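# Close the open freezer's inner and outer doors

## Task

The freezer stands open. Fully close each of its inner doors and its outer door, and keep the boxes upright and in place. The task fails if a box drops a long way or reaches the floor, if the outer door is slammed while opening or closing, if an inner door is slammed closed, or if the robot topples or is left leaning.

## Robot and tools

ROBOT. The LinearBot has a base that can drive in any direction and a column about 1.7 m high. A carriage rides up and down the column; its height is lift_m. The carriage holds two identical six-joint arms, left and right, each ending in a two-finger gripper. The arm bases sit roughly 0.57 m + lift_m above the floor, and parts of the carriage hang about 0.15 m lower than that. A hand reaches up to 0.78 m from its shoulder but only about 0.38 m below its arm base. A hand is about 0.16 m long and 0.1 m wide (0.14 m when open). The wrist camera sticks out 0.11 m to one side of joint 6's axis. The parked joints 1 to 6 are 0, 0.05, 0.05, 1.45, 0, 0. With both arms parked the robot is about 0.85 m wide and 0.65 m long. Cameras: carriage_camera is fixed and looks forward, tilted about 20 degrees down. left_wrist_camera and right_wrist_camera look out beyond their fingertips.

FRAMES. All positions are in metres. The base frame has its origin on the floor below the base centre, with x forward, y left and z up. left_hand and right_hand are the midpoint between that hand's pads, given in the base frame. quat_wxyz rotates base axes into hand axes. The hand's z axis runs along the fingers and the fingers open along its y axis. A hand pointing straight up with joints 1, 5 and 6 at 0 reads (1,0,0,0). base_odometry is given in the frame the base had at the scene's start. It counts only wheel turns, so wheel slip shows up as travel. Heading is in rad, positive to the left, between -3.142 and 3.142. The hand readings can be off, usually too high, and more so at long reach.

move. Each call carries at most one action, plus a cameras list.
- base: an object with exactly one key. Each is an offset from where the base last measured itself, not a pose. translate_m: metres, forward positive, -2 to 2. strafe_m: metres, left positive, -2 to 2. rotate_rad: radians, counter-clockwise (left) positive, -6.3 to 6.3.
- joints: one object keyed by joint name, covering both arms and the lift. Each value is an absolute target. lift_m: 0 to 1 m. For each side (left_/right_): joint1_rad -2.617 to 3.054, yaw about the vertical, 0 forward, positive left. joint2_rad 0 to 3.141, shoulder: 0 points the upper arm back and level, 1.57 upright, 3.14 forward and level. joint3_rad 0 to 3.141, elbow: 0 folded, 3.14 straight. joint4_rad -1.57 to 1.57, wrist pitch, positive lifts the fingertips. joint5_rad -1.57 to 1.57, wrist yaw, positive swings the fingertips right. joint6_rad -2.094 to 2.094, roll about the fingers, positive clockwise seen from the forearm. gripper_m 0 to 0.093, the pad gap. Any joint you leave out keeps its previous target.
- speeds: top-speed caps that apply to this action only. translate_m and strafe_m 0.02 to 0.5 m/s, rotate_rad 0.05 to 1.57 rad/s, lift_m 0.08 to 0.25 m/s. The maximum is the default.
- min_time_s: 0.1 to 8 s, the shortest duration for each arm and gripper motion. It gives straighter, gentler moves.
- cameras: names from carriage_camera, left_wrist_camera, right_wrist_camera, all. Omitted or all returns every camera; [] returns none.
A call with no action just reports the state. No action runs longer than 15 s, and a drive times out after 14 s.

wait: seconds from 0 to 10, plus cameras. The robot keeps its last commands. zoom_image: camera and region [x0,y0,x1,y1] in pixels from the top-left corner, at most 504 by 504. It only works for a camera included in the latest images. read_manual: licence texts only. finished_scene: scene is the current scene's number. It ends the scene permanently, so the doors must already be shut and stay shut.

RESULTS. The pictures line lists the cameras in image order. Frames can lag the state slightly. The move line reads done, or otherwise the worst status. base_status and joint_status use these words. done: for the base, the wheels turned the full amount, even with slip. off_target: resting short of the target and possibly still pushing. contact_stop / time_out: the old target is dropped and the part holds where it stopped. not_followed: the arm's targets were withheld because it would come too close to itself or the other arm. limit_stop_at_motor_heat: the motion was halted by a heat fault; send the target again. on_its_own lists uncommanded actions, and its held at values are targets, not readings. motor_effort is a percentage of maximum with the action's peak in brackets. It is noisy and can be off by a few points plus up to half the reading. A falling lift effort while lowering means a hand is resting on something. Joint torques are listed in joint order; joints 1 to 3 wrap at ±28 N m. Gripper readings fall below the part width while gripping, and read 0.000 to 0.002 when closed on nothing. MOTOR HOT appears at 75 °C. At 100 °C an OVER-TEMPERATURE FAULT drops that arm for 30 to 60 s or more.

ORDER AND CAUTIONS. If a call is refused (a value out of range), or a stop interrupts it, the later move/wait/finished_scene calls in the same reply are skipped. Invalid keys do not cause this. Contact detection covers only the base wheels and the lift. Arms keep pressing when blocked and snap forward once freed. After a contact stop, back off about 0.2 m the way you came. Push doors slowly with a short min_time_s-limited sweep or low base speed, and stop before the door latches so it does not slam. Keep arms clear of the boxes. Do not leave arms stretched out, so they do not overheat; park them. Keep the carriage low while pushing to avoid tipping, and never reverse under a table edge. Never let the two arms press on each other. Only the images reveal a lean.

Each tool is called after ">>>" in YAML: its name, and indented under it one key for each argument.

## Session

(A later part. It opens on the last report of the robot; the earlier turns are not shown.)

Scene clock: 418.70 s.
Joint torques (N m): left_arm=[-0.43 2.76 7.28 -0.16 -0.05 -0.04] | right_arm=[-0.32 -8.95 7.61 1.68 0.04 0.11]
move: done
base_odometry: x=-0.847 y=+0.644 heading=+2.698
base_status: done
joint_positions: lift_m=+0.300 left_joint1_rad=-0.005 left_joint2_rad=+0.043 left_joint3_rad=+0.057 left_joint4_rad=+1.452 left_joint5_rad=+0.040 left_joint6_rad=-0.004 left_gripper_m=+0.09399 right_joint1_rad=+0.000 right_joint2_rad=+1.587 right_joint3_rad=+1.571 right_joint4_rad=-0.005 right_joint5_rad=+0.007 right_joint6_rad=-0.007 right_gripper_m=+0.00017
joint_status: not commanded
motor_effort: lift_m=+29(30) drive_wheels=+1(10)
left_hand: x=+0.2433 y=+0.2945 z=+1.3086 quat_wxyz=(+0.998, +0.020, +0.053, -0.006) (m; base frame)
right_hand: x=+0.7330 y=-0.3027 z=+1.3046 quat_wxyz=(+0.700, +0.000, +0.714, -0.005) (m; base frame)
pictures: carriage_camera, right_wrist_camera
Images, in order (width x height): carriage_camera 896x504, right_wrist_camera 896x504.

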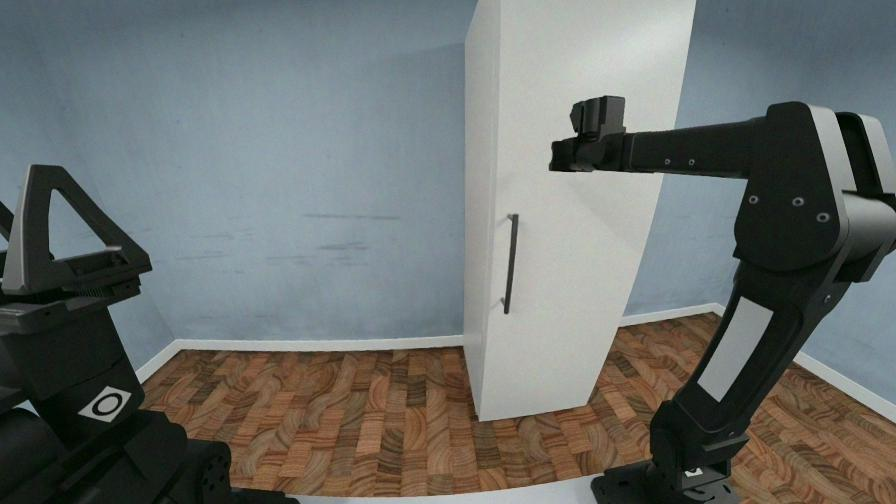

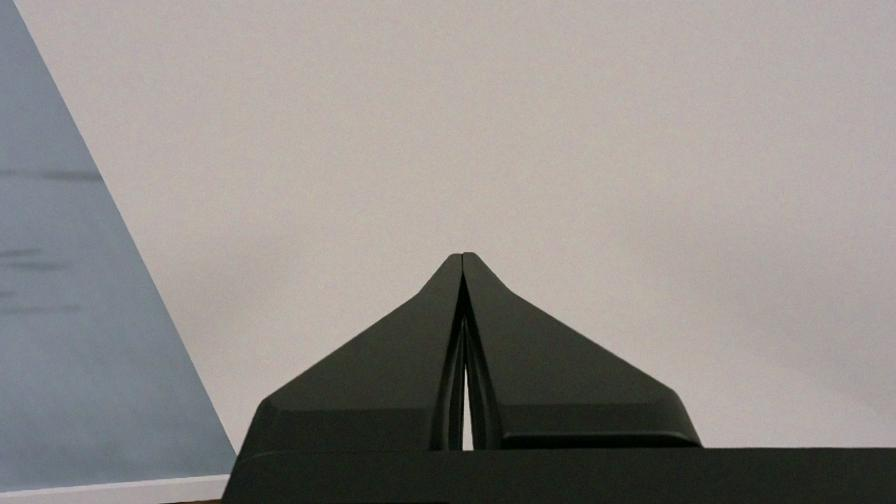

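>>> move:
  base: {"translate_m": 0.08}
  speeds: {"translate_m":0.04}
  cameras: []

>>> move:
  base: {"translate_m": 0.06}
  speeds: {"translate_m":0.03}
  cameras: ["carriage_camera"]

>>> zoom_image:
  camera: "carriage_camera"
  region: [400, 0, 700, 480]

Scene clock: 422.67 s.
Joint torques (N m): left_arm=[-0.44 2.74 7.25 -0.12 -0.06 -0.04] | right_arm=[-0.73 -8.85 7.61 1.78 0.1 0.11]
move: done
base_odometry: x=-0.920 y=+0.678 heading=+2.698
base_status: done
joint_positions: lift_m=+0.300 left_joint1_rad=-0.005 left_joint2_rad=+0.043 left_joint3_rad=+0.057 left_joint4_rad=+1.452 left_joint5_rad=+0.040 left_joint6_rad=-0.004 left_gripper_m=+0.09399 right_joint1_rad=+0.000 right_joint2_rad=+1.587 right_joint3_rad=+1.571 right_joint4_rad=-0.005 right_joint5_rad=+0.007 right_joint6_rad=-0.007 right_gripper_m=+0.00017
joint_status: not commanded
motor_effort: lift_m=+29(30) drive_wheels=+0(9)
left_hand: x=+0.2433 y=+0.2945 z=+1.3086 quat_wxyz=(+0.998, +0.020, +0.053, -0.006) (m; base frame)
right_hand: x=+0.7330 y=-0.3027 z=+1.3046 quat_wxyz=(+0.700, +0.000, +0.714, -0.005) (m; base frame)
pictures: none
No camera images: "cameras" was empty.

Scene clock: 425.13 s.
Joint torques (N m): left_arm=[-0.44 2.76 7.54 -0.15 -0.04 -0.03] | right_arm=[-0.25 6.56 7.91 4.31 -0.01 0.13]
move: done
base_odometry: x=-0.974 y=+0.703 heading=+2.698
base_status: done
joint_positions: lift_m=+0.300 left_joint1_rad=-0.005 left_joint2_rad=+0.043 left_joint3_rad=+0.057 left_joint4_rad=+1.452 left_joint5_rad=+0.040 left_joint6_rad=-0.004 left_gripper_m=+0.09399 right_joint1_rad=+0.000 right_joint2_rad=+1.444 right_joint3_rad=+1.565 right_joint4_rad=-0.283 right_joint5_rad=+0.007 right_joint6_rad=-0.007 right_gripper_m=+0.00017
joint_status: not commanded
motor_effort: lift_m=+29(30) drive_wheels=+5(7)
left_hand: x=+0.2433 y=+0.2945 z=+1.3086 quat_wxyz=(+0.998, +0.020, +0.053, -0.006) (m; base frame)
right_hand: x=+0.6824 y=-0.3027 z=+1.3009 quat_wxyz=(+0.648, -0.001, +0.762, -0.005) (m; base frame)
pictures: carriage_camera
Images, in order (width x height): carriage_camera 896x504.

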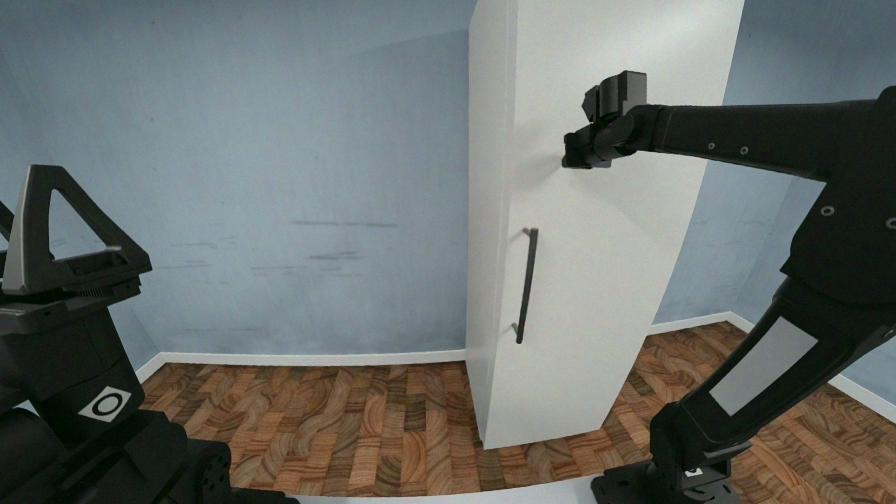

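Scaled by 1.050.

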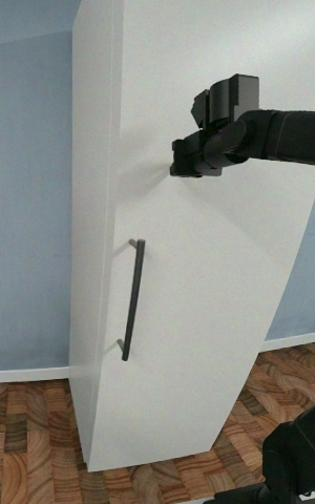

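>>> move:
  base: {"translate_m": -0.3}
  speeds: {"translate_m":0.15}
  cameras: []

>>> move:
  base: {"strafe_m": 0.5}
  joints: {"right_joint1_rad":0,"right_joint2_rad":0.05,"right_joint3_rad":0.05,"right_joint4_rad":1.45,"right_joint5_rad":0,"right_joint6_rad":0}
  min_time_s: 2
  cameras: ["carriage_camera"]

>>> zoom_image:
  camera: "carriage_camera"
  region: [450, 0, 800, 460]

Scene clock: 430.50 s.
Joint torques (N m): left_arm=[-0.46 2.71 7.3 -0.14 -0.06 -0.03] | right_arm=[-0.72 -7.27 8.08 1.85 0 0.11]
move: done
base_odometry: x=-0.703 y=+0.575 heading=+2.699
base_status: done
joint_positions: lift_m=+0.300 left_joint1_rad=-0.005 left_joint2_rad=+0.043 left_joint3_rad=+0.057 left_joint4_rad=+1.452 left_joint5_rad=+0.040 left_joint6_rad=-0.004 left_gripper_m=+0.09399 right_joint1_rad=+0.000 right_joint2_rad=+1.575 right_joint3_rad=+1.565 right_joint4_rad=-0.021 right_joint5_rad=+0.007 right_joint6_rad=-0.007 right_gripper_m=+0.00017
joint_status: not commanded
motor_effort: lift_m=+29(30) drive_wheels=-2(10)
left_hand: x=+0.2433 y=+0.2945 z=+1.3086 quat_wxyz=(+0.998, +0.020, +0.053, -0.006) (m; base frame)
right_hand: x=+0.7296 y=-0.3027 z=+1.3032 quat_wxyz=(+0.696, +0.000, +0.718, -0.005) (m; base frame)
pictures: none
No camera images: "cameras" was empty.

Scene clock: 433.73 s.
Joint torques (N m): left_arm=[-0.31 2.77 7.28 -0.15 -0.06 -0.05] | right_arm=[-0.31 3.22 5.3 0.03 0.03 -0.01]
move: done
base_odometry: x=-0.917 y=+0.123 heading=+2.699
base_status: done
joint_positions: lift_m=+0.300 left_joint1_rad=-0.006 left_joint2_rad=+0.043 left_joint3_rad=+0.057 left_joint4_rad=+1.452 left_joint5_rad=+0.040 left_joint6_rad=-0.004 left_gripper_m=+0.09399 right_joint1_rad=-0.001 right_joint2_rad=+0.055 right_joint3_rad=+0.054 right_joint4_rad=+1.436 right_joint5_rad=+0.006 right_joint6_rad=-0.007 right_gripper_m=+0.00017
joint_status: all done
motor_effort: lift_m=+29(30) drive_wheels=-5(10)
left_hand: x=+0.2433 y=+0.2945 z=+1.3086 quat_wxyz=(+0.998, +0.020, +0.053, -0.006) (m; base frame)
right_hand: x=+0.2519 y=-0.3026 z=+1.3075 quat_wxyz=(+0.998, +0.003, +0.068, -0.004) (m; base frame)
pictures: carriage_camera
Images, in order (width x height): carriage_camera 896x504.

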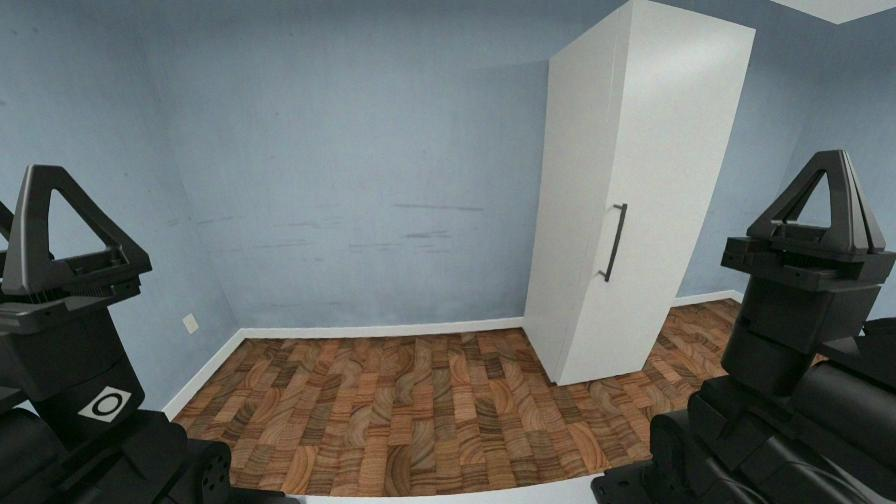

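Scaled by 1.096.

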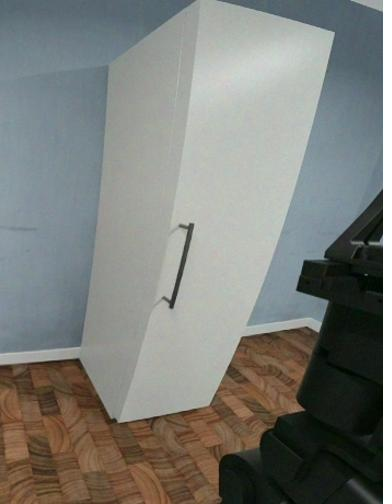

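Fully shut.

>>> finished_scene:
  scene: 1

The scene is finished: the task was done.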